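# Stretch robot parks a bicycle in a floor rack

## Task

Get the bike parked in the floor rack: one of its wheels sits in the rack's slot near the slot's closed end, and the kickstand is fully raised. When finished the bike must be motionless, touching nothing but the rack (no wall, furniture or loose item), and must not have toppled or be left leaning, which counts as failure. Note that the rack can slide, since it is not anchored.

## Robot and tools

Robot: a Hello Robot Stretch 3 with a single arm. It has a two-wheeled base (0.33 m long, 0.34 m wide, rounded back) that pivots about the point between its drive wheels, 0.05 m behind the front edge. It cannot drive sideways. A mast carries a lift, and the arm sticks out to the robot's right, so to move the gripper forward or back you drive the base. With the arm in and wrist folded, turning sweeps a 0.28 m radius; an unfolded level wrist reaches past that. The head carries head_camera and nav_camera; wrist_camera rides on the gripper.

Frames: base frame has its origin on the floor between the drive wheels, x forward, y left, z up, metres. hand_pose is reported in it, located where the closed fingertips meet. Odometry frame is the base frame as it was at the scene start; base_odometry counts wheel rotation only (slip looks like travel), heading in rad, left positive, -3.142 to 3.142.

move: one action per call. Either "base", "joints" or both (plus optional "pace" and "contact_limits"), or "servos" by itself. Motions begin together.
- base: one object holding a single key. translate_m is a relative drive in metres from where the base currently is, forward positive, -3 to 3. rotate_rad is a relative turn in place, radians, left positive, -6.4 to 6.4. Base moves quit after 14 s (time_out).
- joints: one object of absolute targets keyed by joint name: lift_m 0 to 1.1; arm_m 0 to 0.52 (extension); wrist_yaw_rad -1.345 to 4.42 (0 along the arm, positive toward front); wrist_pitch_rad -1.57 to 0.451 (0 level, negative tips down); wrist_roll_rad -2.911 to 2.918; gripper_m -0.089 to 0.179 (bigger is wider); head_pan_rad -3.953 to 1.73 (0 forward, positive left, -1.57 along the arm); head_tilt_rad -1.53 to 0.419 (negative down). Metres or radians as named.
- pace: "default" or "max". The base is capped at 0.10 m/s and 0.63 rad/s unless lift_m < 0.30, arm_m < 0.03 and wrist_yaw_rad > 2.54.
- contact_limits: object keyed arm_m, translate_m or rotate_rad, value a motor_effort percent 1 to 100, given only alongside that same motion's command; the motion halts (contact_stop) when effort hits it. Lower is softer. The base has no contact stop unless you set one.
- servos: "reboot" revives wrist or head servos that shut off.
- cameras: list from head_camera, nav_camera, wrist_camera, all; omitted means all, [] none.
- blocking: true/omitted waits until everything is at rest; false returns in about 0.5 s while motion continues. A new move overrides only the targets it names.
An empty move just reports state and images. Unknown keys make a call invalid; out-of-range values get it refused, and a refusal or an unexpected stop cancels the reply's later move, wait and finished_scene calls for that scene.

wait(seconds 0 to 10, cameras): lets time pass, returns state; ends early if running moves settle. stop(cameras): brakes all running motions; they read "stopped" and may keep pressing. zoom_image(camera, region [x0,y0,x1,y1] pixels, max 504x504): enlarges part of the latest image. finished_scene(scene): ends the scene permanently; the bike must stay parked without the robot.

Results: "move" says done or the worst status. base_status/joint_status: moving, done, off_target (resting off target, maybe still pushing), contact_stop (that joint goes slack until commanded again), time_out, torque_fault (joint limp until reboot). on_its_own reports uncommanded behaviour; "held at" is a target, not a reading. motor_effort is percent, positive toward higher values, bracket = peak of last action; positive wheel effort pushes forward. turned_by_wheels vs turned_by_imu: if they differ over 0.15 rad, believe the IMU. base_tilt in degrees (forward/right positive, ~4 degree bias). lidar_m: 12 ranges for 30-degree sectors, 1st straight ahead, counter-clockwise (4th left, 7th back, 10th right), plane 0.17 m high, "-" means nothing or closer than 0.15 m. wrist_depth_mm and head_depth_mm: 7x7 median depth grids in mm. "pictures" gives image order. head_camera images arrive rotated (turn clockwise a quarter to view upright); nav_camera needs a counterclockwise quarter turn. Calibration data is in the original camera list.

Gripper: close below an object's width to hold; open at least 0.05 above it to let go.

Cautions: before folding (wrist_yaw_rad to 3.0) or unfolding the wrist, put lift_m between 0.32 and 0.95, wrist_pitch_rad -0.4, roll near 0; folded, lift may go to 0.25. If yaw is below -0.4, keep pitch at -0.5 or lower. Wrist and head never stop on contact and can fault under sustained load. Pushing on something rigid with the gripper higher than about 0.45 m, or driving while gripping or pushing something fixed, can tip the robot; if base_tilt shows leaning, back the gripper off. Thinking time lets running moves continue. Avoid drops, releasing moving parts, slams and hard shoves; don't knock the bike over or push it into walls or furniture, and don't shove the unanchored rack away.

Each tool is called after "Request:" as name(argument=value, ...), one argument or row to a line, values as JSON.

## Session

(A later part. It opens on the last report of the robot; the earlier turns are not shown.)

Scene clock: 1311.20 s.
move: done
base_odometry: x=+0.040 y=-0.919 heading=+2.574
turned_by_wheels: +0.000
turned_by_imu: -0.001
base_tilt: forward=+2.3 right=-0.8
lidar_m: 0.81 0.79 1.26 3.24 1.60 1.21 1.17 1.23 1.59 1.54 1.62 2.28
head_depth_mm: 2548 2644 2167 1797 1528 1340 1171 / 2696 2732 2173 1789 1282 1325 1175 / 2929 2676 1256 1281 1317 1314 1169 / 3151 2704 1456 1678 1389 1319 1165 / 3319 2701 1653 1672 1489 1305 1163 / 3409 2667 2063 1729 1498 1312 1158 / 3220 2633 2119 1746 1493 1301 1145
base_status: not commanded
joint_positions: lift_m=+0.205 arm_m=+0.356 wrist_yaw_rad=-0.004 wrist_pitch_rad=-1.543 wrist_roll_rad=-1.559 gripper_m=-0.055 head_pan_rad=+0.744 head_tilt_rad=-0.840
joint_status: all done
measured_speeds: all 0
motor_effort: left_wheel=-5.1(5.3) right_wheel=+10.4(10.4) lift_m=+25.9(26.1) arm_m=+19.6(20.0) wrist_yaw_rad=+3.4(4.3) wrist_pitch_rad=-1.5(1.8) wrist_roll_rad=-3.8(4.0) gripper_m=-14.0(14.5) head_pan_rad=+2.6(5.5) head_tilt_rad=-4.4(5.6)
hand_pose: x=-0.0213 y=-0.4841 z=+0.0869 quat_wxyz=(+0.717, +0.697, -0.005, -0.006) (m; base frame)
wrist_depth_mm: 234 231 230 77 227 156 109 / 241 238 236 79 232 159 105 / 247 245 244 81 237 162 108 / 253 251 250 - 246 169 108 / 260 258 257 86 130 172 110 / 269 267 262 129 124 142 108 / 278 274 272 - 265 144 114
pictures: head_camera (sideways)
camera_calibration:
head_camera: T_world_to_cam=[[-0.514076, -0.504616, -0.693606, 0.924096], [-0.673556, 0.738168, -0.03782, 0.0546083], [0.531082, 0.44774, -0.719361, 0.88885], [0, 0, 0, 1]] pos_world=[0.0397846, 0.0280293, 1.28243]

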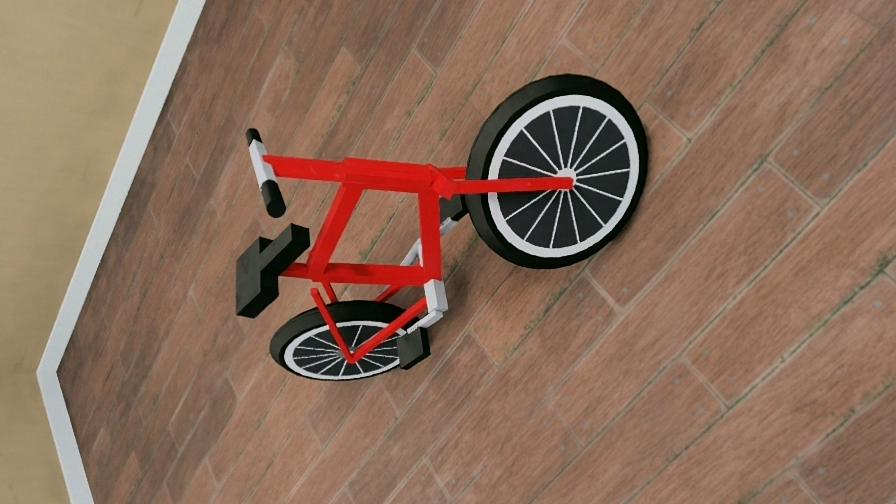

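Request:
move(
  base={"rotate_rad": 1.266},
  joints={"head_pan_rad": -0.6},
  cameras=[],
)

Request:
move(
  base={"translate_m": -0.05},
  joints={"arm_m": 0.306},
)

Scene clock: 1350.73 s.
move: done
base_odometry: x=+0.040 y=-0.919 heading=-2.443
turned_by_wheels: +1.266
turned_by_imu: +1.249
base_tilt: forward=+2.3 right=-0.8
lidar_m: 3.24 2.40 1.37 1.18 1.17 1.35 1.55 1.54 1.78 2.58 0.79 0.81
head_depth_mm: 2469 2620 2157 1801 1531 1324 1060 / 2579 2719 2165 1796 1432 1319 1146 / 2789 2717 2108 1737 1307 1315 1167 / 2960 2699 1955 1352 1356 1315 1164 / 3150 2644 1471 1670 1468 1307 1162 / 3398 2678 1699 1686 1495 1307 1159 / 3358 2638 2088 1738 1481 1293 1150
base_status: done
joint_positions: lift_m=+0.205 arm_m=+0.356 wrist_yaw_rad=-0.004 wrist_pitch_rad=-1.543 wrist_roll_rad=-1.559 gripper_m=-0.055 head_pan_rad=-0.594 head_tilt_rad=-0.840
joint_status: all done
measured_speeds: all 0
motor_effort: left_wheel=-4.7(11.4) right_wheel=+9.2(17.1) lift_m=+27.9(28.1) arm_m=+19.0(19.9) wrist_yaw_rad=+3.8(4.4) wrist_pitch_rad=-1.8(2.1) wrist_roll_rad=-4.0(4.1) gripper_m=-13.1(14.6) head_pan_rad=-2.2(3.6) head_tilt_rad=-5.2(5.3)
hand_pose: x=-0.0213 y=-0.4841 z=+0.0869 quat_wxyz=(+0.717, +0.697, -0.005, -0.006) (m; base frame)
wrist_depth_mm: 233 233 232 77 227 157 109 / 240 238 238 79 232 159 105 / 246 246 244 81 238 162 108 / 254 253 249 - 245 168 108 / 262 259 256 86 130 172 110 / 267 267 263 129 124 142 108 / 277 273 272 - 266 144 114
pictures: none
No camera images: "cameras" was empty.

Scene clock: 1352.30 s.
move: done
base_odometry: x=+0.078 y=-0.887 heading=-2.443
turned_by_wheels: +0.000
turned_by_imu: +0.000
base_tilt: forward=+2.3 right=-0.7
lidar_m: 3.29 2.37 1.35 1.16 1.16 1.33 1.50 1.50 1.72 2.59 0.83 0.84
head_depth_mm: 2449 2652 2159 1801 1515 1326 1068 / 2621 2743 2154 1785 1491 1327 1115 / 2758 2742 2144 1769 1347 1318 1146 / 3013 2691 1321 1324 1396 1324 1162 / 3221 2675 1636 1705 1483 1310 1159 / 3402 2622 1683 1694 1499 1309 1158 / 3378 2630 2093 1731 1480 1292 1148
base_status: done
joint_positions: lift_m=+0.205 arm_m=+0.306 wrist_yaw_rad=-0.001 wrist_pitch_rad=-1.541 wrist_roll_rad=-1.567 gripper_m=-0.055 head_pan_rad=-0.595 head_tilt_rad=-0.840
joint_status: all done
measured_speeds: all 0
motor_effort: left_wheel=-1.3(6.5) right_wheel=-3.2(6.6) lift_m=+28.6(28.7) arm_m=-18.4(21.8) wrist_yaw_rad=+1.5(4.2) wrist_pitch_rad=-1.6(2.5) wrist_roll_rad=-1.0(3.9) gripper_m=-13.2(14.6) head_pan_rad=-2.3(2.8) head_tilt_rad=-4.3(5.2)
hand_pose: x=-0.0213 y=-0.4347 z=+0.0869 quat_wxyz=(+0.717, +0.697, -0.002, -0.002) (m; base frame)
wrist_depth_mm: 233 232 232 78 227 148 97 / 239 238 237 80 234 150 96 / 246 245 243 82 238 159 98 / 253 252 251 - 247 175 107 / 261 258 256 86 135 173 110 / 267 266 264 128 125 146 108 / 275 275 272 131 266 103 109
pictures: head_camera (sideways), nav_camera (sideways), wrist_camera
camera_calibration:
head_camera: T_world_to_cam=[[-0.609262, 0.384332, -0.693606, 0.924677], [0.563595, 0.825185, -0.03782, 0.0470616], [0.557818, -0.413955, -0.719361, 0.888687], [0, 0, 0, 1]] pos_world=[0.041121, -0.0263405, 1.28243]
nav_camera: T_world_to_cam=[[0.575145, -0.460601, 0.676059, -0.842476], [-0.57454, -0.815731, -0.0669801, 0.137184], [0.582333, -0.3499, -0.733797, 0.907884], [0, 0, 0, 1]] pos_world=[0.0346724, 0.0415287, 1.24495]
wrist_camera: T_world_to_cam=[[-0.131539, -0.991301, -0.00434315, -0.417461], [-0.978282, 0.129101, 0.162163, 0.0534729], [-0.160192, 0.0255796, -0.986754, 0.25655], [0, 0, 0, 1]] pos_world=[0.0384965, -0.427296, 0.242668]

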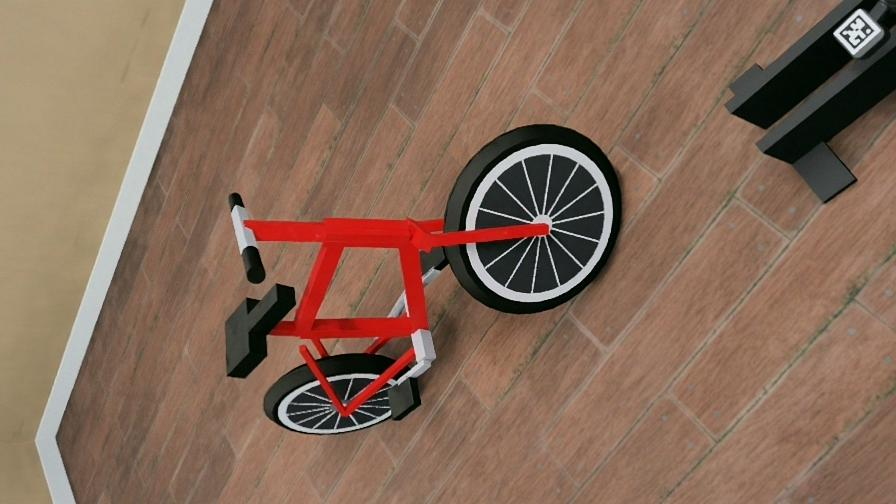

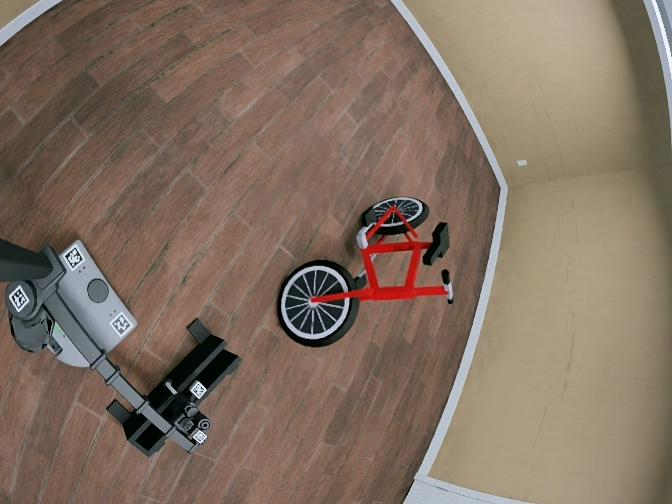

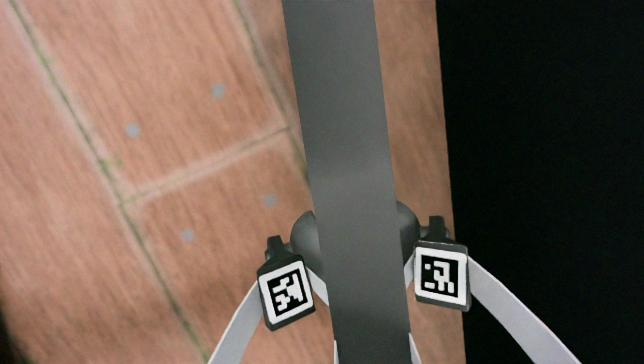

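Request:
move(
  joints={"gripper_m": 0.085},
  cameras=[],
)

Request:
move(
  joints={"lift_m": 0.45},
  cameras=[],
)

Request:
move(
  joints={"arm_m": 0.02, "wrist_roll_rad": 0.0, "head_pan_rad": -0.3},
  cameras=["head_camera"],
)

Scene clock: 1452.13 s.
move: done
base_odometry: x=+0.078 y=-0.887 heading=-2.443
turned_by_wheels: +0.000
turned_by_imu: -0.001
base_tilt: forward=+2.3 right=-0.9
lidar_m: 3.30 2.38 1.35 1.16 1.16 1.34 1.50 1.50 1.72 2.59 0.82 0.84
head_depth_mm: 2456 2633 2152 1795 1519 1325 1067 / 2586 2729 2159 1776 1500 1329 1115 / 2768 2721 2146 1774 1351 1320 1145 / 2986 2709 1320 1322 1393 1320 1164 / 3204 2682 1642 1710 1468 1305 1161 / 3386 2641 1674 1678 1492 1306 1153 / 3424 2619 2112 1737 1475 1294 1156
base_status: not commanded
joint_positions: lift_m=+0.205 arm_m=+0.306 wrist_yaw_rad=-0.001 wrist_pitch_rad=-1.541 wrist_roll_rad=-1.567 gripper_m=+0.085 head_pan_rad=-0.595 head_tilt_rad=-0.840
joint_status: all done
measured_speeds: all 0
motor_effort: left_wheel=-1.4(1.7) right_wheel=-1.8(3.4) lift_m=+29.8(30.2) arm_m=-1.7(8.3) wrist_yaw_rad=+1.8(2.2) wrist_pitch_rad=-1.9(2.6) wrist_roll_rad=-1.0(1.2) gripper_m=+0.4(78.9) head_pan_rad=-2.1(2.9) head_tilt_rad=-4.6(5.3)
hand_pose: x=-0.0213 y=-0.4345 z=+0.0869 quat_wxyz=(+0.717, +0.697, -0.002, -0.002) (m; base frame)
wrist_depth_mm: 234 233 232 78 227 147 97 / 240 239 237 80 234 149 96 / 246 245 245 82 240 159 98 / 253 250 250 - 246 167 110 / 261 258 255 86 148 139 110 / 268 266 131 89 262 124 103 / 276 273 271 - 267 189 91
pictures: none
No camera images: "cameras" was empty.

Scene clock: 1455.20 s.
move: done
base_odometry: x=+0.078 y=-0.887 heading=-2.443
turned_by_wheels: +0.000
turned_by_imu: -0.001
base_tilt: forward=+2.3 right=-0.8
lidar_m: 3.30 2.37 1.35 1.16 1.16 1.33 1.50 1.50 1.73 2.59 0.82 0.84
head_depth_mm: 2458 2609 2183 1794 1516 1329 1089 / 2576 2735 2170 1777 1490 1336 1115 / 2783 2740 2144 1770 1339 1320 1140 / 3020 2668 1319 1331 1394 1313 1158 / 3163 2654 1621 1710 1467 1301 1163 / 3417 2602 1682 1686 1498 1309 1156 / 3386 2656 2100 1738 1484 1300 1153
base_status: not commanded
joint_positions: lift_m=+0.450 arm_m=+0.306 wrist_yaw_rad=-0.001 wrist_pitch_rad=-1.541 wrist_roll_rad=-1.567 gripper_m=+0.085 head_pan_rad=-0.595 head_tilt_rad=-0.840
joint_status: all done
measured_speeds: all 0
motor_effort: left_wheel=-1.4(1.8) right_wheel=-1.8(2.3) lift_m=+30.1(32.1) arm_m=+8.7(8.7) wrist_yaw_rad=+1.9(2.6) wrist_pitch_rad=-1.7(2.4) wrist_roll_rad=-0.9(1.3) gripper_m=-0.4(1.5) head_pan_rad=-2.6(2.9) head_tilt_rad=-4.6(5.5)
hand_pose: x=-0.0213 y=-0.4345 z=+0.3319 quat_wxyz=(+0.717, +0.697, -0.002, -0.002) (m; base frame)
wrist_depth_mm: 475 475 470 465 461 463 455 / 485 483 488 477 475 474 469 / 497 499 498 493 490 484 489 / 345 463 510 504 497 497 494 / 357 522 516 516 513 154 513 / 365 377 131 534 528 124 525 / 377 376 548 554 496 545 530
pictures: none
No camera images: "cameras" was empty.

Scene clock: 1458.53 s.
move: done
base_odometry: x=+0.078 y=-0.887 heading=-2.443
turned_by_wheels: +0.000
turned_by_imu: -0.001
base_tilt: forward=+2.3 right=-0.8
lidar_m: 3.28 2.37 1.35 1.16 1.16 1.33 1.50 1.50 1.73 2.59 0.82 0.84
head_depth_mm: 2931 2774 1993 1737 1253 1309 1079 / 3234 2766 1992 1315 1323 1330 1171 / 3418 2715 1636 1677 1418 1322 1170 / 3547 2667 1853 1722 1509 1311 1166 / 3328 2657 2111 1753 1494 1308 1158 / 3143 2681 2087 1757 1498 1302 1153 / 3062 2642 2091 1722 1494 1295 1153
base_status: not commanded
joint_positions: lift_m=+0.450 arm_m=+0.020 wrist_yaw_rad=+0.000 wrist_pitch_rad=-1.544 wrist_roll_rad=-0.004 gripper_m=+0.085 head_pan_rad=-0.305 head_tilt_rad=-0.840
joint_status: all done
measured_speeds: all 0
motor_effort: left_wheel=-1.4(1.8) right_wheel=-1.5(2.5) lift_m=+24.3(30.0) arm_m=-19.8(21.3) wrist_yaw_rad=-0.3(2.3) wrist_pitch_rad=-1.3(2.2) wrist_roll_rad=+1.1(5.2) gripper_m=+0.9(1.4) head_pan_rad=+1.8(3.9) head_tilt_rad=-4.5(5.4)
hand_pose: x=-0.0216 y=-0.1477 z=+0.3319 quat_wxyz=(+0.508, +0.494, -0.505, -0.493) (m; base frame)
wrist_depth_mm: 484 476 472 470 464 458 460 / 494 492 488 482 478 472 475 / 505 503 499 495 485 483 481 / 521 520 506 338 335 334 488 / 538 529 521 349 344 154 504 / 547 541 131 358 354 124 518 / 565 559 548 349 363 360 96
pictures: head_camera (sideways)
camera_calibration:
head_camera: T_world_to_cam=[[-0.693535, 0.19473, -0.693606, 0.925191], [0.305012, 0.951597, -0.03782, 0.048639], [0.652669, -0.237788, -0.719361, 0.888109], [0, 0, 0, 1]] pos_world=[0.0471762, -0.0152657, 1.28243]

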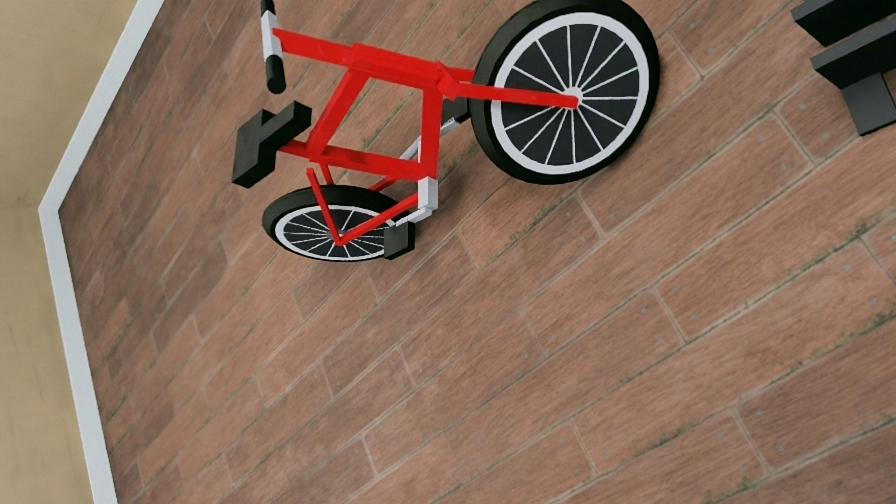

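Request:
move(
  base={"translate_m": 0.6},
  joints={"head_pan_rad": -1.2, "head_tilt_rad": -0.75, "wrist_pitch_rad": 0.3, "arm_m": 0.0},
)

Scene clock: 1471.03 s.
move: done
base_odometry: x=-0.381 y=-1.272 heading=-2.443
turned_by_wheels: +0.000
turned_by_imu: -0.001
base_tilt: forward=+2.3 right=-0.8
lidar_m: 2.70 2.69 1.54 1.32 1.32 1.52 2.08 2.08 2.39 0.51 0.50 0.81
head_depth_mm: 2117 2379 2486 1967 1626 1400 1207 / 2119 2380 2487 1983 1620 1123 1169 / 2143 2402 2437 1938 1611 1070 1133 / 2152 2442 2423 1930 1017 1061 1122 / 2189 2453 2414 1929 1530 1320 1192 / 2204 2477 2406 1923 1143 1287 1182 / 2185 2485 2393 1899 1216 1274 1182
base_status: done
joint_positions: lift_m=+0.450 arm_m=+0.000 wrist_yaw_rad=+0.000 wrist_pitch_rad=+0.276 wrist_roll_rad=-0.004 gripper_m=+0.085 head_pan_rad=-1.194 head_tilt_rad=-0.754
joint_status: all done
measured_speeds: all 0
motor_effort: left_wheel=+0.9(6.2) right_wheel=+5.4(9.7) lift_m=+28.3(28.7) arm_m=-15.5(21.2) wrist_yaw_rad=-0.8(1.7) wrist_pitch_rad=+4.3(4.8) wrist_roll_rad=+1.2(1.4) gripper_m=-0.4(1.6) head_pan_rad=-2.4(3.5) head_tilt_rad=+1.5(5.1)
hand_pose: x=-0.0213 y=-0.3981 z=+0.6354 quat_wxyz=(+0.702, -0.097, -0.699, +0.097) (m; base frame)
wrist_depth_mm: - - - - - - - / - - - - - - - / - - - - - - - / - - - - - - - / - - - - - 154 - / - - 130 - - 124 - / - - - - - - -
pictures: head_camera (sideways), nav_camera (sideways), wrist_camera
camera_calibration:
head_camera: T_world_to_cam=[[-0.262984, 0.60331, -0.752899, 0.999838], [0.932263, 0.359855, -0.037278, 0.0441113], [0.248444, -0.711703, -0.65708, 0.809568], [0, 0, 0, 1]] pos_world=[0.0206859, -0.0429136, 1.28637]
nav_camera: T_world_to_cam=[[0.192297, -0.648349, 0.736658, -0.919114], [-0.932631, -0.354295, -0.0683685, 0.141184], [0.305321, -0.673883, -0.6728, 0.830242], [0, 0, 0, 1]] pos_world=[0.0549251, 0.0136004, 1.24531]
wrist_camera: T_world_to_cam=[[-0.991928, -0.0660638, -0.108232, 0.0372019], [0.114917, -0.10758, -0.987533, 0.619462], [0.0535966, -0.991999, 0.114303, -0.303237], [0, 0, 0, 1]] pos_world=[-0.0180327, -0.231712, 0.650426]

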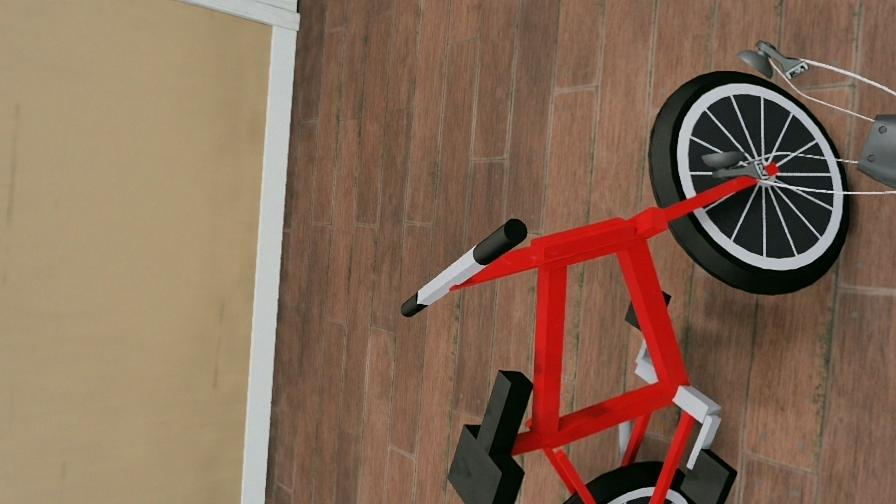

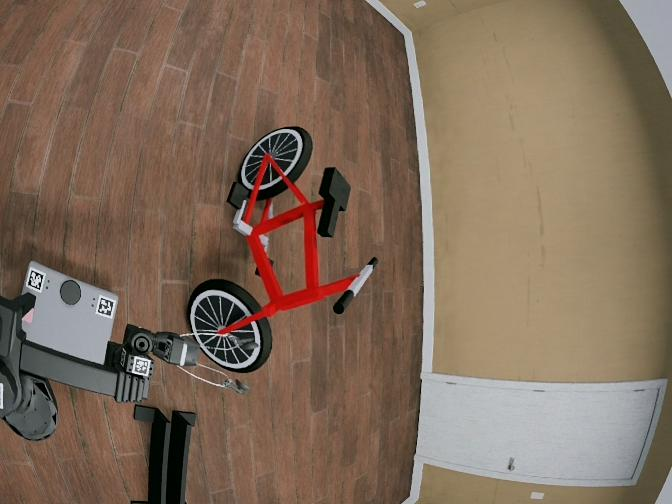

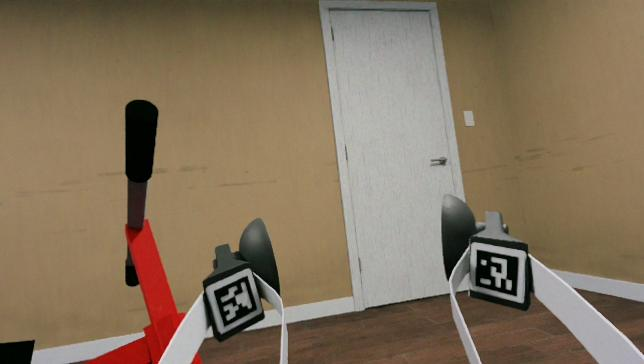

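Request:
move(
  joints={"wrist_roll_rad": 2.9, "wrist_pitch_rad": 0.0, "wrist_yaw_rad": 0.74, "lift_m": 0.498, "gripper_m": 0.13},
)

Scene clock: 1540.30 s.
move: done
base_odometry: x=-0.381 y=-1.272 heading=-2.443
turned_by_wheels: +0.000
turned_by_imu: -0.001
base_tilt: forward=+2.3 right=-0.8
lidar_m: 2.70 2.70 1.54 1.32 1.32 1.52 2.07 2.07 2.38 0.51 0.50 0.81
head_depth_mm: 2127 2395 2494 1971 1634 1389 1206 / 2118 2371 2463 1983 1615 1129 1166 / 2124 2392 2481 1941 1619 1076 1140 / 2150 2437 2451 1933 1015 1055 1089 / 2157 2461 2436 1912 1537 1314 1175 / 2179 2496 2423 1918 1139 1281 1170 / 2216 2473 2377 1895 1224 1277 1192
base_status: not commanded
joint_positions: lift_m=+0.498 arm_m=+0.000 wrist_yaw_rad=+0.738 wrist_pitch_rad=-0.014 wrist_roll_rad=+2.896 gripper_m=+0.130 head_pan_rad=-1.194 head_tilt_rad=-0.754
joint_status: all done
measured_speeds: all 0
motor_effort: left_wheel=+0.8(1.0) right_wheel=+5.3(6.1) lift_m=+30.0(31.3) arm_m=-12.2(13.9) wrist_yaw_rad=+1.8(5.6) wrist_pitch_rad=+2.0(4.4) wrist_roll_rad=+1.3(5.1) gripper_m=+0.1(79.9) head_pan_rad=-2.5(3.0) head_tilt_rad=+1.9(2.5)
hand_pose: x=+0.1510 y=-0.3340 z=+0.6089 quat_wxyz=(-0.571, +0.280, -0.737, -0.227) (m; base frame)
wrist_depth_mm: - - - - 641 - - / - - 455 567 - - - / - - - - - - - / - - - - - - - / - - - - - 142 - / - 142 - - - 127 115 / - 120 - - - - -
pictures: head_camera (sideways), nav_camera (sideways), wrist_camera
camera_calibration:
head_camera: T_world_to_cam=[[-0.262984, 0.60331, -0.752899, 0.999838], [0.932263, 0.359854, -0.037278, 0.0441113], [0.248444, -0.711704, -0.65708, 0.809568], [0, 0, 0, 1]] pos_world=[0.0206859, -0.0429136, 1.28637]
nav_camera: T_world_to_cam=[[0.192297, -0.648349, 0.736658, -0.919114], [-0.932631, -0.354295, -0.0683685, 0.141184], [0.305321, -0.673884, -0.6728, 0.830242], [0, 0, 0, 1]] pos_world=[0.0549252, 0.0136004, 1.24531]
wrist_camera: T_world_to_cam=[[0.755457, 0.644231, -0.119376, 0.189653], [-0.010767, 0.19438, 0.980867, -0.498406], [0.65511, -0.739718, 0.153782, -0.276555], [0, 0, 0, 1]] pos_world=[0.0325327, -0.229872, 0.554039]

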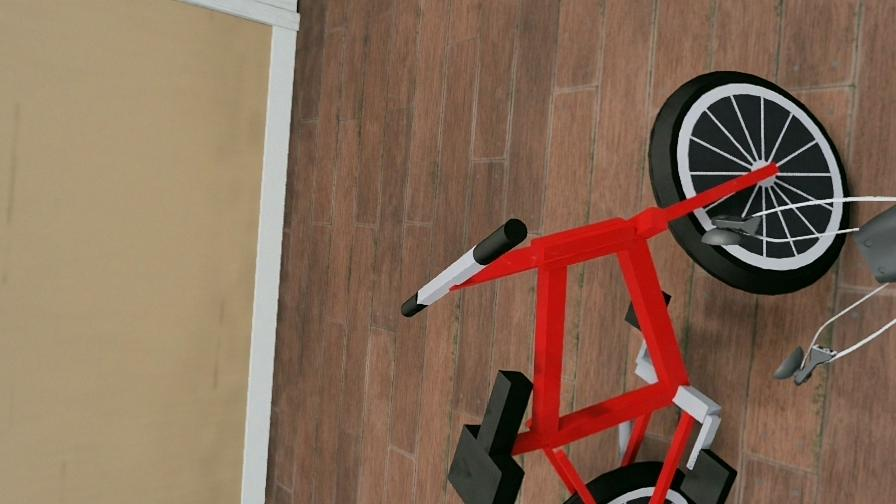

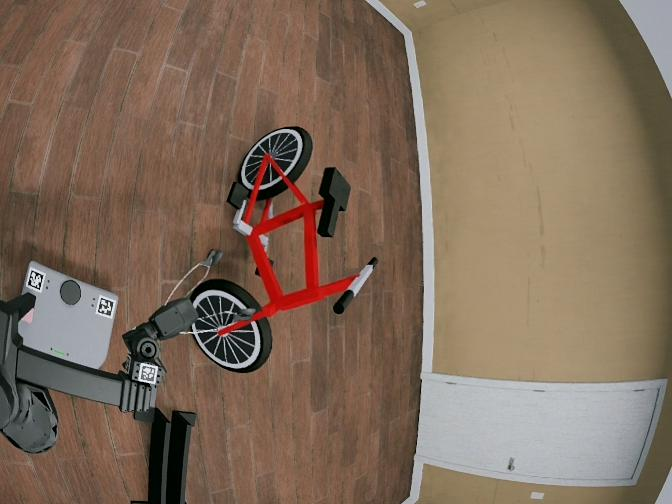

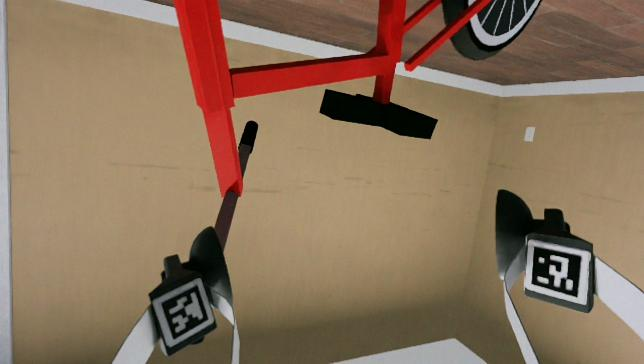

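Request:
move(
  base={"translate_m": 0.016},
  joints={"arm_m": 0.2},
)

Scene clock: 1546.67 s.
move: done
base_odometry: x=-0.393 y=-1.283 heading=-2.444
turned_by_wheels: +0.000
turned_by_imu: -0.001
base_tilt: forward=+2.3 right=-0.8
lidar_m: 2.70 2.69 1.54 1.33 1.33 1.53 2.09 2.09 2.41 0.50 0.49 0.80
head_depth_mm: 2129 2354 2483 1960 1634 1381 557 / 2127 2405 2461 1960 1630 1087 642 / 2141 2426 2469 1947 1576 727 1140 / 2138 2435 2424 1880 1018 1057 1131 / 2198 2423 2423 1912 1523 1310 1190 / 2218 2469 2420 1915 1120 1288 1188 / 2205 2492 2402 1892 1270 1253 1184
base_status: done
joint_positions: lift_m=+0.498 arm_m=+0.200 wrist_yaw_rad=+0.739 wrist_pitch_rad=-0.014 wrist_roll_rad=+2.897 gripper_m=+0.130 head_pan_rad=-1.195 head_tilt_rad=-0.754
joint_status: all done
measured_speeds: all 0
motor_effort: left_wheel=+0.4(5.7) right_wheel=+5.0(9.5) lift_m=+29.1(29.6) arm_m=+19.0(21.3) wrist_yaw_rad=+0.1(2.1) wrist_pitch_rad=+2.3(3.1) wrist_roll_rad=+1.1(1.3) gripper_m=+0.3(2.3) head_pan_rad=-2.2(3.0) head_tilt_rad=+1.7(2.7)
hand_pose: x=+0.1512 y=-0.5339 z=+0.6088 quat_wxyz=(-0.571, +0.281, -0.737, -0.228) (m; base frame)
wrist_depth_mm: - - - 256 - 436 608 / - - - 268 352 - - / - - - - - - - / - - - - - - - / - - - - - 142 - / - 142 - - - 127 115 / - 120 - - - - -
pictures: head_camera (sideways), nav_camera (sideways), wrist_camera
camera_calibration:
head_camera: T_world_to_cam=[[-0.262825, 0.603161, -0.753074, 1.00007], [0.932318, 0.359713, -0.0372759, 0.0441083], [0.248407, -0.711901, -0.656879, 0.809307], [0, 0, 0, 1]] pos_world=[0.0206814, -0.0429195, 1.28638]
nav_camera: T_world_to_cam=[[0.192133, -0.648194, 0.736838, -0.919346], [-0.932675, -0.354179, -0.068372, 0.141188], [0.305291, -0.674093, -0.672604, 0.829986], [0, 0, 0, 1]] pos_world=[0.0549326, 0.0135795, 1.24531]
wrist_camera: T_world_to_cam=[[0.754791, 0.645101, -0.118893, 0.318492], [-0.0109669, 0.193633, 0.981013, -0.459882], [0.655874, -0.739155, 0.153227, -0.423938], [0, 0, 0, 1]] pos_world=[0.0326114, -0.429767, 0.553976]

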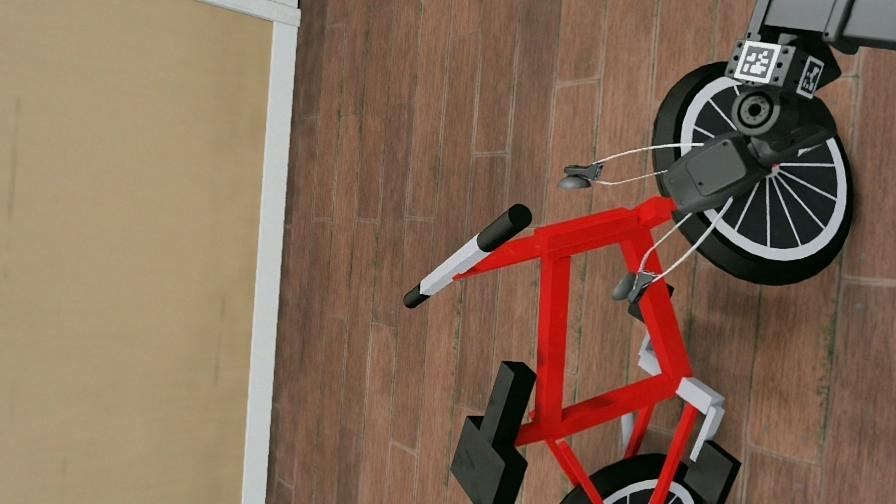

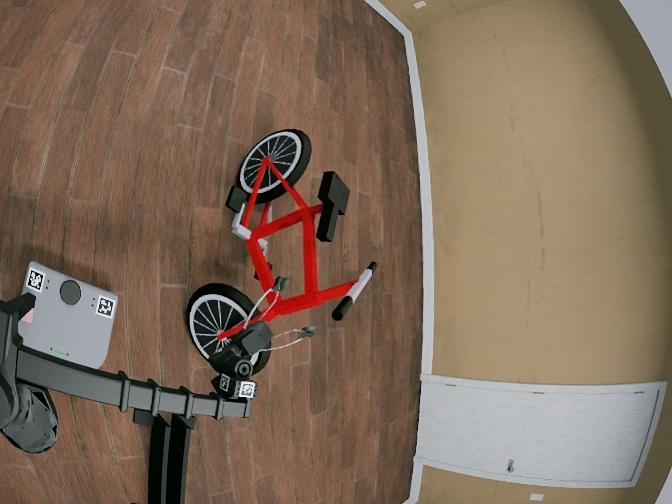

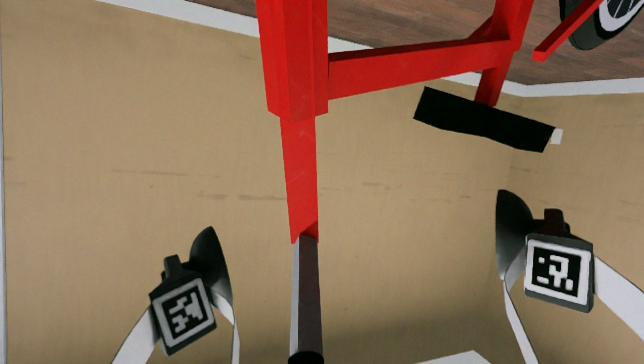

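Request:
move(
  base={"translate_m": 0.035},
  joints={"arm_m": 0.28, "lift_m": 0.488, "gripper_m": 0.12},
  cameras=["wrist_camera", "head_camera"],
)

Scene clock: 1559.03 s.
move: done
base_odometry: x=-0.420 y=-1.305 heading=-2.444
turned_by_wheels: +0.000
turned_by_imu: -0.001
base_tilt: forward=+2.3 right=-0.8
lidar_m: 2.66 2.66 1.55 1.34 1.34 1.54 2.12 2.12 2.45 0.48 0.49 0.79
head_depth_mm: 2107 2326 2510 1964 1630 643 562 / 2117 2401 2451 1982 1633 710 1137 / 2159 2406 2455 1956 1541 1035 1113 / 2158 2424 2438 1895 1503 1293 1153 / 2160 2445 2401 1928 1558 1319 1197 / 2182 2420 2399 1921 1135 1288 1193 / 2194 2456 2376 1910 1201 1236 1180
base_status: done
joint_positions: lift_m=+0.488 arm_m=+0.280 wrist_yaw_rad=+0.739 wrist_pitch_rad=-0.015 wrist_roll_rad=+2.897 gripper_m=+0.120 head_pan_rad=-1.195 head_tilt_rad=-0.754
joint_status: all done
measured_speeds: all 0
motor_effort: left_wheel=+2.2(6.1) right_wheel=+6.5(9.9) lift_m=+23.0(28.4) arm_m=+19.7(20.9) wrist_yaw_rad=-0.2(1.6) wrist_pitch_rad=+2.3(3.0) wrist_roll_rad=+1.0(1.3) gripper_m=-0.2(46.4) head_pan_rad=-2.3(2.6) head_tilt_rad=+2.2(2.2)
hand_pose: x=+0.1512 y=-0.6138 z=+0.5987 quat_wxyz=(-0.571, +0.280, -0.737, -0.228) (m; base frame)
wrist_depth_mm: - - - 162 - 415 345 / - - - 176 217 293 - / - - - 192 - 343 - / - - - - - - - / - - - - - 140 - / - - 148 - - 125 116 / - 118 - 243 - - -
pictures: head_camera (sideways), wrist_camera
camera_calibration:
head_camera: T_world_to_cam=[[-0.262817, 0.603157, -0.753079, 1.00007], [0.932321, 0.359704, -0.0372759, 0.0441082], [0.248403, -0.711909, -0.656873, 0.809299], [0, 0, 0, 1]] pos_world=[0.020681, -0.0429197, 1.28638]
wrist_camera: T_world_to_cam=[[0.754752, 0.645145, -0.118898, 0.36893], [-0.0106812, 0.193305, 0.981081, -0.434756], [0.655923, -0.739203, 0.152788, -0.481279], [0, 0, 0, 1]] pos_world=[0.0325875, -0.509736, 0.54393]

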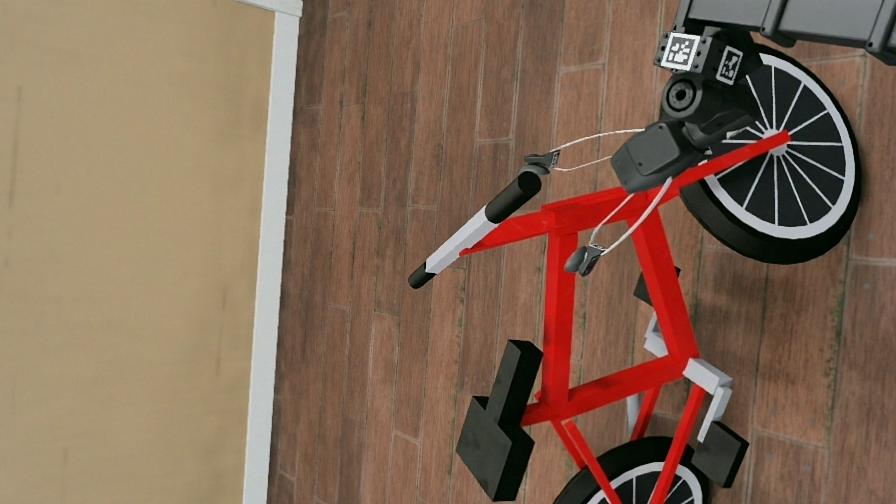

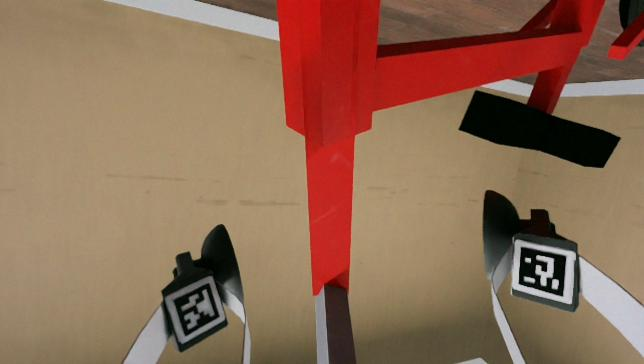

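Request:
move(
  base={"translate_m": 0.021},
  joints={"arm_m": 0.326, "lift_m": 0.48},
  cameras=["wrist_camera", "head_camera"],
)

Scene clock: 1564.77 s.
move: done
base_odometry: x=-0.436 y=-1.319 heading=-2.444
turned_by_wheels: +0.000
turned_by_imu: -0.001
base_tilt: forward=+2.3 right=-0.8
lidar_m: 2.64 2.63 1.56 1.34 1.34 1.55 2.14 2.14 0.68 0.48 0.49 0.79
head_depth_mm: 2125 2361 2484 1967 1633 668 566 / 2104 2385 2464 1956 1626 773 1133 / 2133 2364 2460 1941 959 1040 1099 / 2155 2396 2472 1881 1531 1294 1161 / 2160 2445 2400 1943 1541 1299 1197 / 2171 2442 2409 1936 1124 1282 1186 / 2177 2464 2388 1911 1178 1239 1194
base_status: done
joint_positions: lift_m=+0.480 arm_m=+0.326 wrist_yaw_rad=+0.739 wrist_pitch_rad=-0.015 wrist_roll_rad=+2.897 gripper_m=+0.120 head_pan_rad=-1.195 head_tilt_rad=-0.754
joint_status: all done
measured_speeds: all 0
motor_effort: left_wheel=+1.7(5.5) right_wheel=+6.0(10.4) lift_m=+25.9(25.9) arm_m=+19.5(21.3) wrist_yaw_rad=+0.3(1.8) wrist_pitch_rad=+2.6(3.2) wrist_roll_rad=+0.9(1.2) gripper_m=-0.3(1.2) head_pan_rad=-2.2(3.0) head_tilt_rad=+1.6(2.2)
hand_pose: x=+0.1512 y=-0.6598 z=+0.5906 quat_wxyz=(-0.571, +0.280, -0.737, -0.228) (m; base frame)
wrist_depth_mm: - - - 122 123 - 296 / - - - 130 141 192 335 / - - - 137 154 286 338 / - - - - - - - / - - - - - 140 - / - - 148 - - 125 115 / - 119 - - - - -
pictures: head_camera (sideways), wrist_camera
camera_calibration:
head_camera: T_world_to_cam=[[-0.262814, 0.603152, -0.753084, 1.00008], [0.932322, 0.359703, -0.0372758, 0.0441081], [0.248403, -0.711914, -0.656867, 0.809292], [0, 0, 0, 1]] pos_world=[0.020681, -0.0429198, 1.28639]
wrist_camera: T_world_to_cam=[[0.75474, 0.645159, -0.118902, 0.397664], [-0.0105772, 0.19319, 0.981104, -0.418076], [0.655939, -0.739221, 0.152632, -0.513971], [0, 0, 0, 1]] pos_world=[0.0325787, -0.555726, 0.535908]

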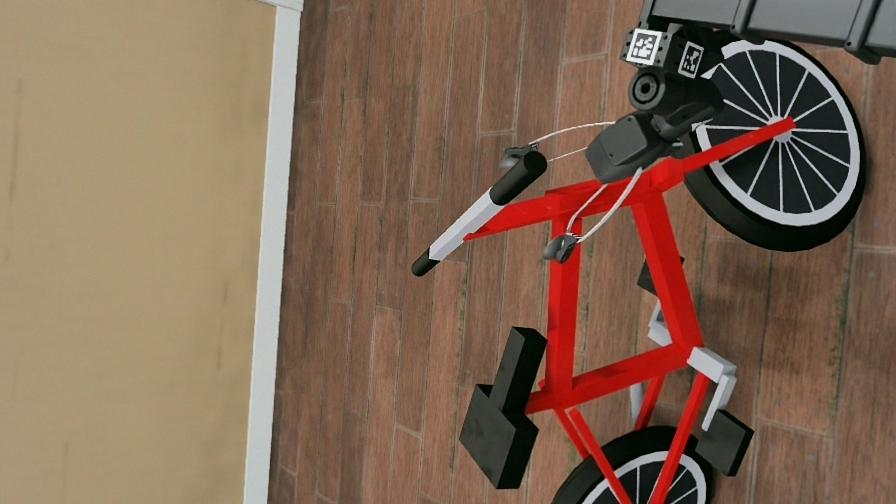

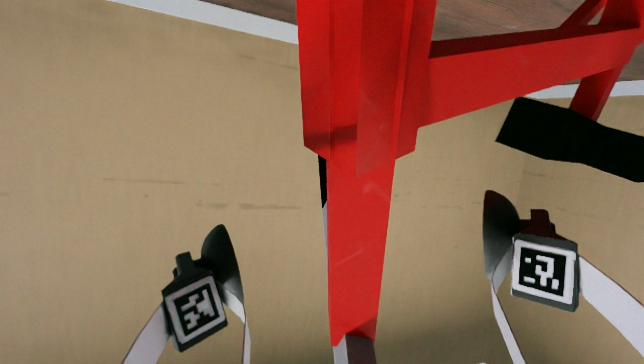

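Request:
move(
  joints={"arm_m": 0.336},
  base={"translate_m": 0.006},
  cameras=[],
)

Request:
move(
  joints={"gripper_m": 0.0},
  cameras=["wrist_camera", "head_camera"],
)

Scene clock: 1571.47 s.
move: done
base_odometry: x=-0.441 y=-1.323 heading=-2.444
turned_by_wheels: +0.000
turned_by_imu: -0.001
base_tilt: forward=+2.3 right=-0.8
lidar_m: 2.63 2.63 1.56 1.34 1.34 1.55 2.15 2.15 0.68 0.48 0.70 0.79
head_depth_mm: 2081 2353 2477 1965 1630 671 566 / 2111 2371 2477 1971 1626 1032 1130 / 2124 2364 2457 1951 960 1035 1093 / 2136 2391 2414 1887 1532 1319 1176 / 2164 2419 2395 1936 1512 1294 1197 / 2157 2425 2397 1901 1125 1245 1188 / 2193 2452 2388 1906 1180 1238 1179
base_status: done
joint_positions: lift_m=+0.480 arm_m=+0.336 wrist_yaw_rad=+0.739 wrist_pitch_rad=-0.015 wrist_roll_rad=+2.897 gripper_m=+0.120 head_pan_rad=-1.195 head_tilt_rad=-0.754
joint_status: all done
measured_speeds: all 0
motor_effort: left_wheel=+1.0(5.8) right_wheel=+4.9(9.7) lift_m=+29.1(30.1) arm_m=+19.8(21.3) wrist_yaw_rad=+1.5(1.6) wrist_pitch_rad=+3.0(3.0) wrist_roll_rad=+0.9(1.2) gripper_m=-0.2(0.7) head_pan_rad=-1.6(2.8) head_tilt_rad=+1.8(2.1)
hand_pose: x=+0.1512 y=-0.6698 z=+0.5906 quat_wxyz=(-0.571, +0.280, -0.737, -0.228) (m; base frame)
wrist_depth_mm: - - - 116 112 - 258 / - - - 118 119 171 309 / - - - 133 134 279 287 / - - - - - - - / - - - - - 140 - / - - 148 - - 126 116 / - 119 - - - - -
pictures: none
No camera images: "cameras" was empty.

Scene clock: 1573.20 s.
move: done
base_odometry: x=-0.441 y=-1.323 heading=-2.444
turned_by_wheels: +0.000
turned_by_imu: +0.000
base_tilt: forward=+2.3 right=-0.8
lidar_m: 2.63 2.63 1.56 1.34 1.34 1.55 2.15 2.15 0.68 0.48 0.70 0.79
head_depth_mm: 2101 2340 2490 1961 1646 671 567 / 2108 2370 2460 1959 1621 1039 1127 / 2123 2393 2441 1943 952 1035 1090 / 2125 2384 2440 1888 1522 1316 1171 / 2180 2440 2408 1913 1503 1290 1193 / 2180 2460 2372 1929 1120 1249 1192 / 2188 2494 2382 1890 1180 1230 1182
base_status: not commanded
joint_positions: lift_m=+0.480 arm_m=+0.336 wrist_yaw_rad=+0.746 wrist_pitch_rad=-0.017 wrist_roll_rad=+2.900 gripper_m=+0.001 head_pan_rad=-1.195 head_tilt_rad=-0.754
joint_status: all done
measured_speeds: all 0
motor_effort: left_wheel=+1.0(1.3) right_wheel=+1.8(5.6) lift_m=+27.5(29.3) arm_m=+19.6(19.8) wrist_yaw_rad=-5.8(6.7) wrist_pitch_rad=+3.0(3.4) wrist_roll_rad=+0.1(1.2) gripper_m=-10.7(82.5) head_pan_rad=-2.0(3.1) head_tilt_rad=+1.4(2.3)
hand_pose: x=+0.1525 y=-0.6686 z=+0.5900 quat_wxyz=(-0.571, +0.282, -0.735, -0.231) (m; base frame)
wrist_depth_mm: - - - 114 114 - 263 / - - - 115 122 172 321 / - - - 129 144 277 298 / - - - 142 - - - / - - - 151 - - - / - - - 130 127 - - / - - - - - - -
pictures: head_camera (sideways), wrist_camera
camera_calibration:
head_camera: T_world_to_cam=[[-0.262813, 0.603153, -0.753084, 1.00008], [0.932322, 0.359702, -0.0372758, 0.0441081], [0.248403, -0.711914, -0.656867, 0.809292], [0, 0, 0, 1]] pos_world=[0.020681, -0.0429199, 1.28639]
wrist_camera: T_world_to_cam=[[0.750318, 0.650789, -0.116175, 0.405111], [-0.0122877, 0.189435, 0.981816, -0.418429], [0.660963, -0.735246, 0.150133, -0.517801], [0, 0, 0, 1]] pos_world=[0.0331443, -0.565088, 0.535623]

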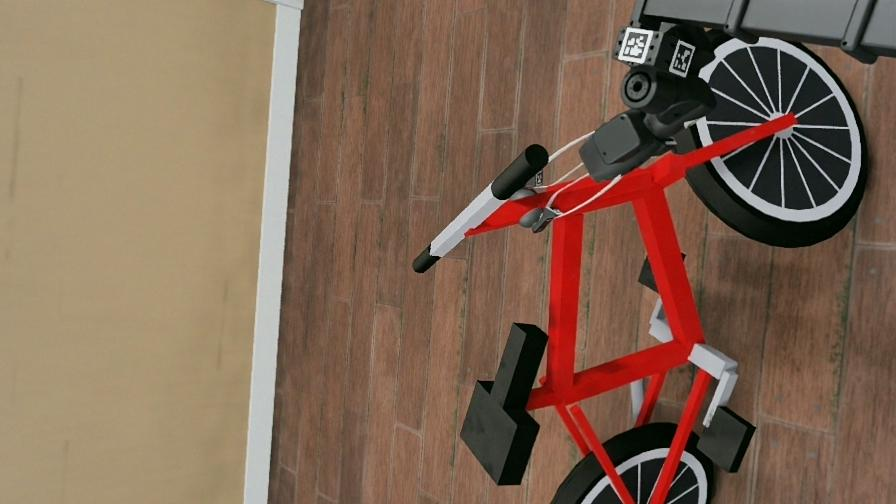

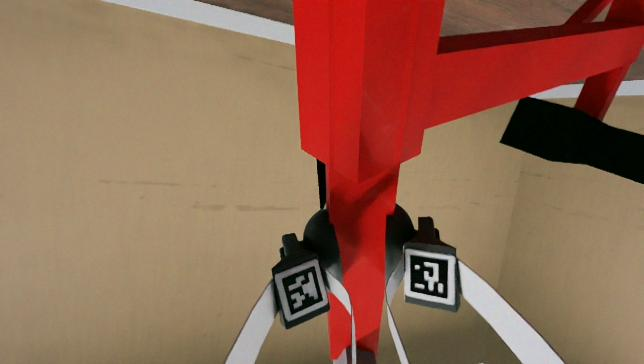

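Request:
move(
  joints={"gripper_m": -0.06},
  cameras=[],
)

Request:
move(
  base={"translate_m": 0.041},
  joints={"wrist_yaw_rad": 0.55, "arm_m": 0.315},
  cameras=["wrist_camera", "head_camera"],
)

Scene clock: 1593.10 s.
move: done
base_odometry: x=-0.441 y=-1.323 heading=-2.443
turned_by_wheels: +0.000
turned_by_imu: -0.001
base_tilt: forward=+2.3 right=-0.8
lidar_m: 2.63 2.63 1.56 1.34 1.35 1.55 2.15 2.15 0.68 0.48 0.70 0.79
head_depth_mm: 2085 2337 2495 1963 1627 669 567 / 2120 2377 2470 1948 1625 1046 1131 / 2108 2394 2441 1952 930 1038 1094 / 2126 2389 2402 1878 1537 1314 1175 / 2138 2443 2425 1932 1493 1288 1193 / 2181 2454 2395 1905 1118 1281 1192 / 2173 2486 2382 1891 1175 1257 1182
base_status: not commanded
joint_positions: lift_m=+0.480 arm_m=+0.336 wrist_yaw_rad=+0.741 wrist_pitch_rad=-0.017 wrist_roll_rad=+2.901 gripper_m=-0.059 head_pan_rad=-1.195 head_tilt_rad=-0.754
joint_status: all done
measured_speeds: all 0
motor_effort: left_wheel=+3.6(3.8) right_wheel=-7.3(7.4) lift_m=+23.7(24.7) arm_m=+10.1(18.8) wrist_yaw_rad=+0.0(6.2) wrist_pitch_rad=+3.0(3.6) wrist_roll_rad=-0.5(0.6) gripper_m=-25.0(97.9) head_pan_rad=-1.6(2.9) head_tilt_rad=+1.5(2.3)
hand_pose: x=+0.1515 y=-0.6696 z=+0.5899 quat_wxyz=(-0.572, +0.280, -0.736, -0.230) (m; base frame)
wrist_depth_mm: - - - 108 114 - 253 / - - - 116 122 170 315 / - - - 126 142 277 291 / - - - - - - - / - - - 151 - - - / - - - 128 125 - - / - - - - - - -
pictures: none
No camera images: "cameras" was empty.

Scene clock: 1594.57 s.
move: off_target
base_odometry: x=-0.472 y=-1.349 heading=-2.445
turned_by_wheels: -0.001
turned_by_imu: -0.012
base_tilt: forward=+2.3 right=-0.8
lidar_m: 2.59 2.59 1.59 1.35 1.35 1.55 2.19 2.18 0.66 0.48 0.68 0.79
head_depth_mm: 2078 2337 2476 1987 1636 668 568 / 2110 2352 2462 1971 1581 756 1115 / 2119 2381 2462 1937 988 1060 1090 / 2164 2401 2448 1881 1545 1301 1203 / 2147 2436 2423 1941 1061 1219 1200 / 2174 2416 2393 1915 1166 1181 1191 / 2159 2425 2400 1910 1179 1269 1183
base_status: done
joint_positions: lift_m=+0.480 arm_m=+0.315 wrist_yaw_rad=+0.527 wrist_pitch_rad=-0.024 wrist_roll_rad=+2.901 gripper_m=-0.056 head_pan_rad=-1.195 head_tilt_rad=-0.754
joint_status: wrist_yaw_rad off_target (ended at +0.527, target +0.550); the others done
measured_speeds: all 0
on_its_own: right_wheel is at rest, and its effort (+32.3) is outside its rest range (-21 to +21); wrist_yaw_rad is at rest, and its effort (+20.7) is outside its rest range (-9 to +9)
motor_effort: left_wheel=-12.8(19.4) right_wheel=+32.3(32.4) lift_m=+24.2(24.3) arm_m=+5.3(21.8) wrist_yaw_rad=+20.7(38.0) wrist_pitch_rad=+4.8(4.9) wrist_roll_rad=-0.6(0.8) gripper_m=-9.0(25.4) head_pan_rad=-2.1(2.8) head_tilt_rad=+1.8(2.3)
hand_pose: x=+0.1075 y=-0.6806 z=+0.5881 quat_wxyz=(-0.593, +0.198, -0.762, -0.170) (m; base frame)
wrist_depth_mm: - - - 108 136 181 177 / - - - 116 129 152 179 / - - - 125 143 - 224 / - - - - - - - / - - - - - - - / - - - 128 128 - - / - - - 200 - - -
pictures: head_camera (sideways), wrist_camera
camera_calibration:
head_camera: T_world_to_cam=[[-0.262813, 0.60315, -0.753087, 1.00008], [0.932322, 0.359702, -0.0372758, 0.044108], [0.248404, -0.711916, -0.656864, 0.809288], [0, 0, 0, 1]] pos_world=[0.020681, -0.0429199, 1.28639]
wrist_camera: T_world_to_cam=[[0.873574, 0.473022, -0.114533, 0.311312], [0.0311487, 0.180508, 0.98308, -0.426366], [0.485693, -0.862361, 0.142954, -0.560075], [0, 0, 0, 1]] pos_world=[0.013351, -0.553282, 0.534872]

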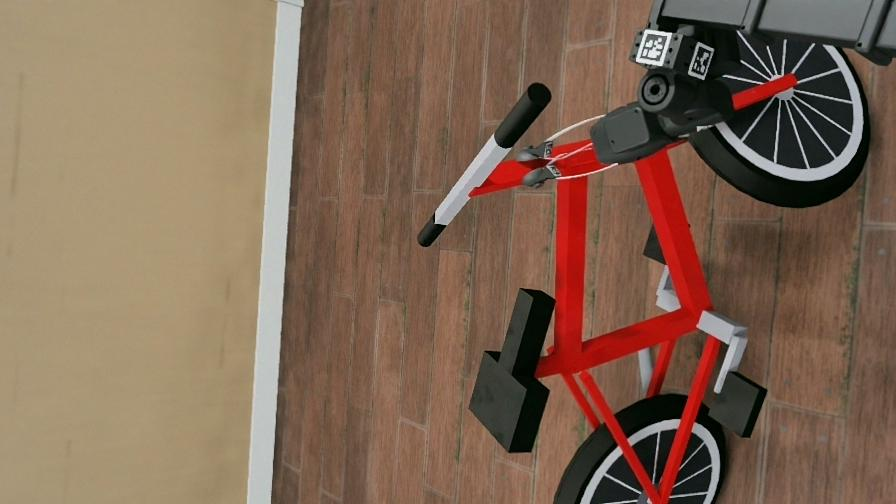

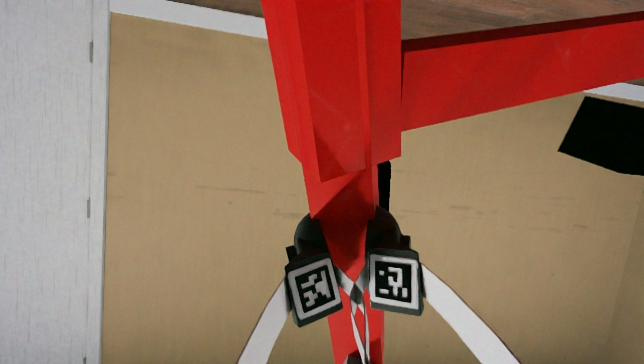

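Request:
move(
  base={"translate_m": 0.042},
  joints={"wrist_yaw_rad": 0.37, "arm_m": 0.303},
  cameras=["wrist_camera", "head_camera"],
)

Scene clock: 1600.60 s.
move: off_target
base_odometry: x=-0.504 y=-1.376 heading=-2.446
turned_by_wheels: -0.001
turned_by_imu: -0.002
base_tilt: forward=+2.3 right=-0.8
lidar_m: 2.55 2.54 1.60 1.37 1.36 1.56 2.23 2.23 0.62 0.49 0.67 0.78
head_depth_mm: 2095 2341 2476 1981 1603 666 567 / 2109 2353 2464 1974 963 730 1075 / 2108 2382 2461 1900 1549 1320 1156 / 2133 2366 2434 1942 1556 1298 1201 / 2139 2382 2418 1914 1074 1223 1200 / 2142 2398 2406 1928 1489 1175 1188 / 2159 2419 2378 1910 1175 1258 1184
base_status: done
joint_positions: lift_m=+0.480 arm_m=+0.303 wrist_yaw_rad=+0.339 wrist_pitch_rad=-0.029 wrist_roll_rad=+2.901 gripper_m=-0.056 head_pan_rad=-1.195 head_tilt_rad=-0.754
joint_status: wrist_yaw_rad off_target (ended at +0.339, target +0.370); the others done
measured_speeds: all 0
on_its_own: right_wheel is at rest, and its effort (+31.2) is outside its rest range (-21 to +21); wrist_yaw_rad is at rest, and its effort (+25.6) is outside its rest range (-9 to +9)
motor_effort: left_wheel=-12.4(14.0) right_wheel=+31.2(31.2) lift_m=+29.6(29.6) arm_m=+4.1(24.2) wrist_yaw_rad=+25.6(36.8) wrist_pitch_rad=+4.8(5.6) wrist_roll_rad=-0.5(0.8) gripper_m=-9.7(10.6) head_pan_rad=-2.0(2.9) head_tilt_rad=+1.8(2.3)
hand_pose: x=+0.0639 y=-0.6887 z=+0.5869 quat_wxyz=(-0.606, +0.124, -0.777, -0.116) (m; base frame)
wrist_depth_mm: - - - 113 - 157 146 / - - - 120 131 140 153 / - - - 128 - - - / - - - - - - - / - - - 148 - - - / - - - 128 127 - - / - - - - - - -
pictures: head_camera (sideways), wrist_camera
camera_calibration:
head_camera: T_world_to_cam=[[-0.262754, 0.603002, -0.753226, 1.00026], [0.932325, 0.359694, -0.0372741, 0.0441059], [0.248454, -0.712045, -0.656705, 0.809081], [0, 0, 0, 1]] pos_world=[0.0206822, -0.042923, 1.2864]
wrist_camera: T_world_to_cam=[[0.946393, 0.301974, -0.114686, 0.230684], [0.0658802, 0.167139, 0.98373, -0.434176], [0.316229, -0.93855, 0.138285, -0.584607], [0, 0, 0, 1]] pos_world=[-0.00484451, -0.545776, 0.534411]

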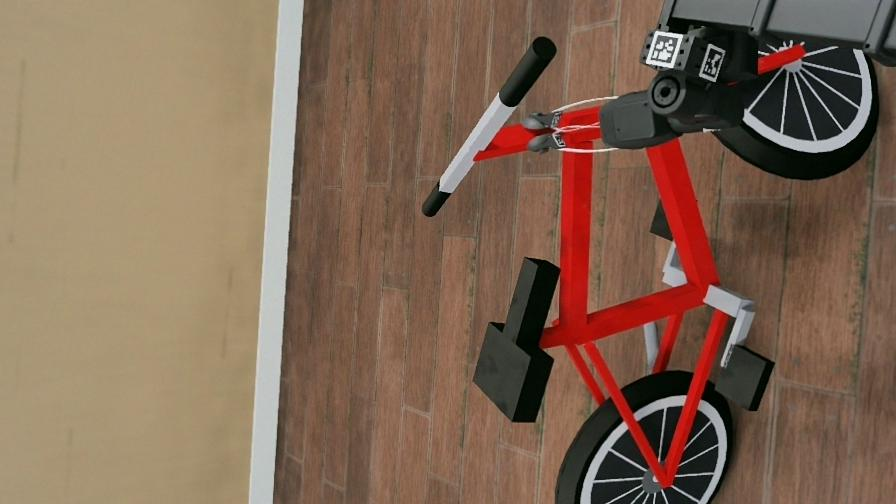

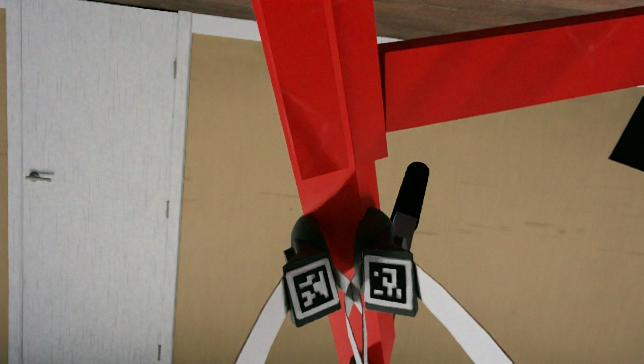

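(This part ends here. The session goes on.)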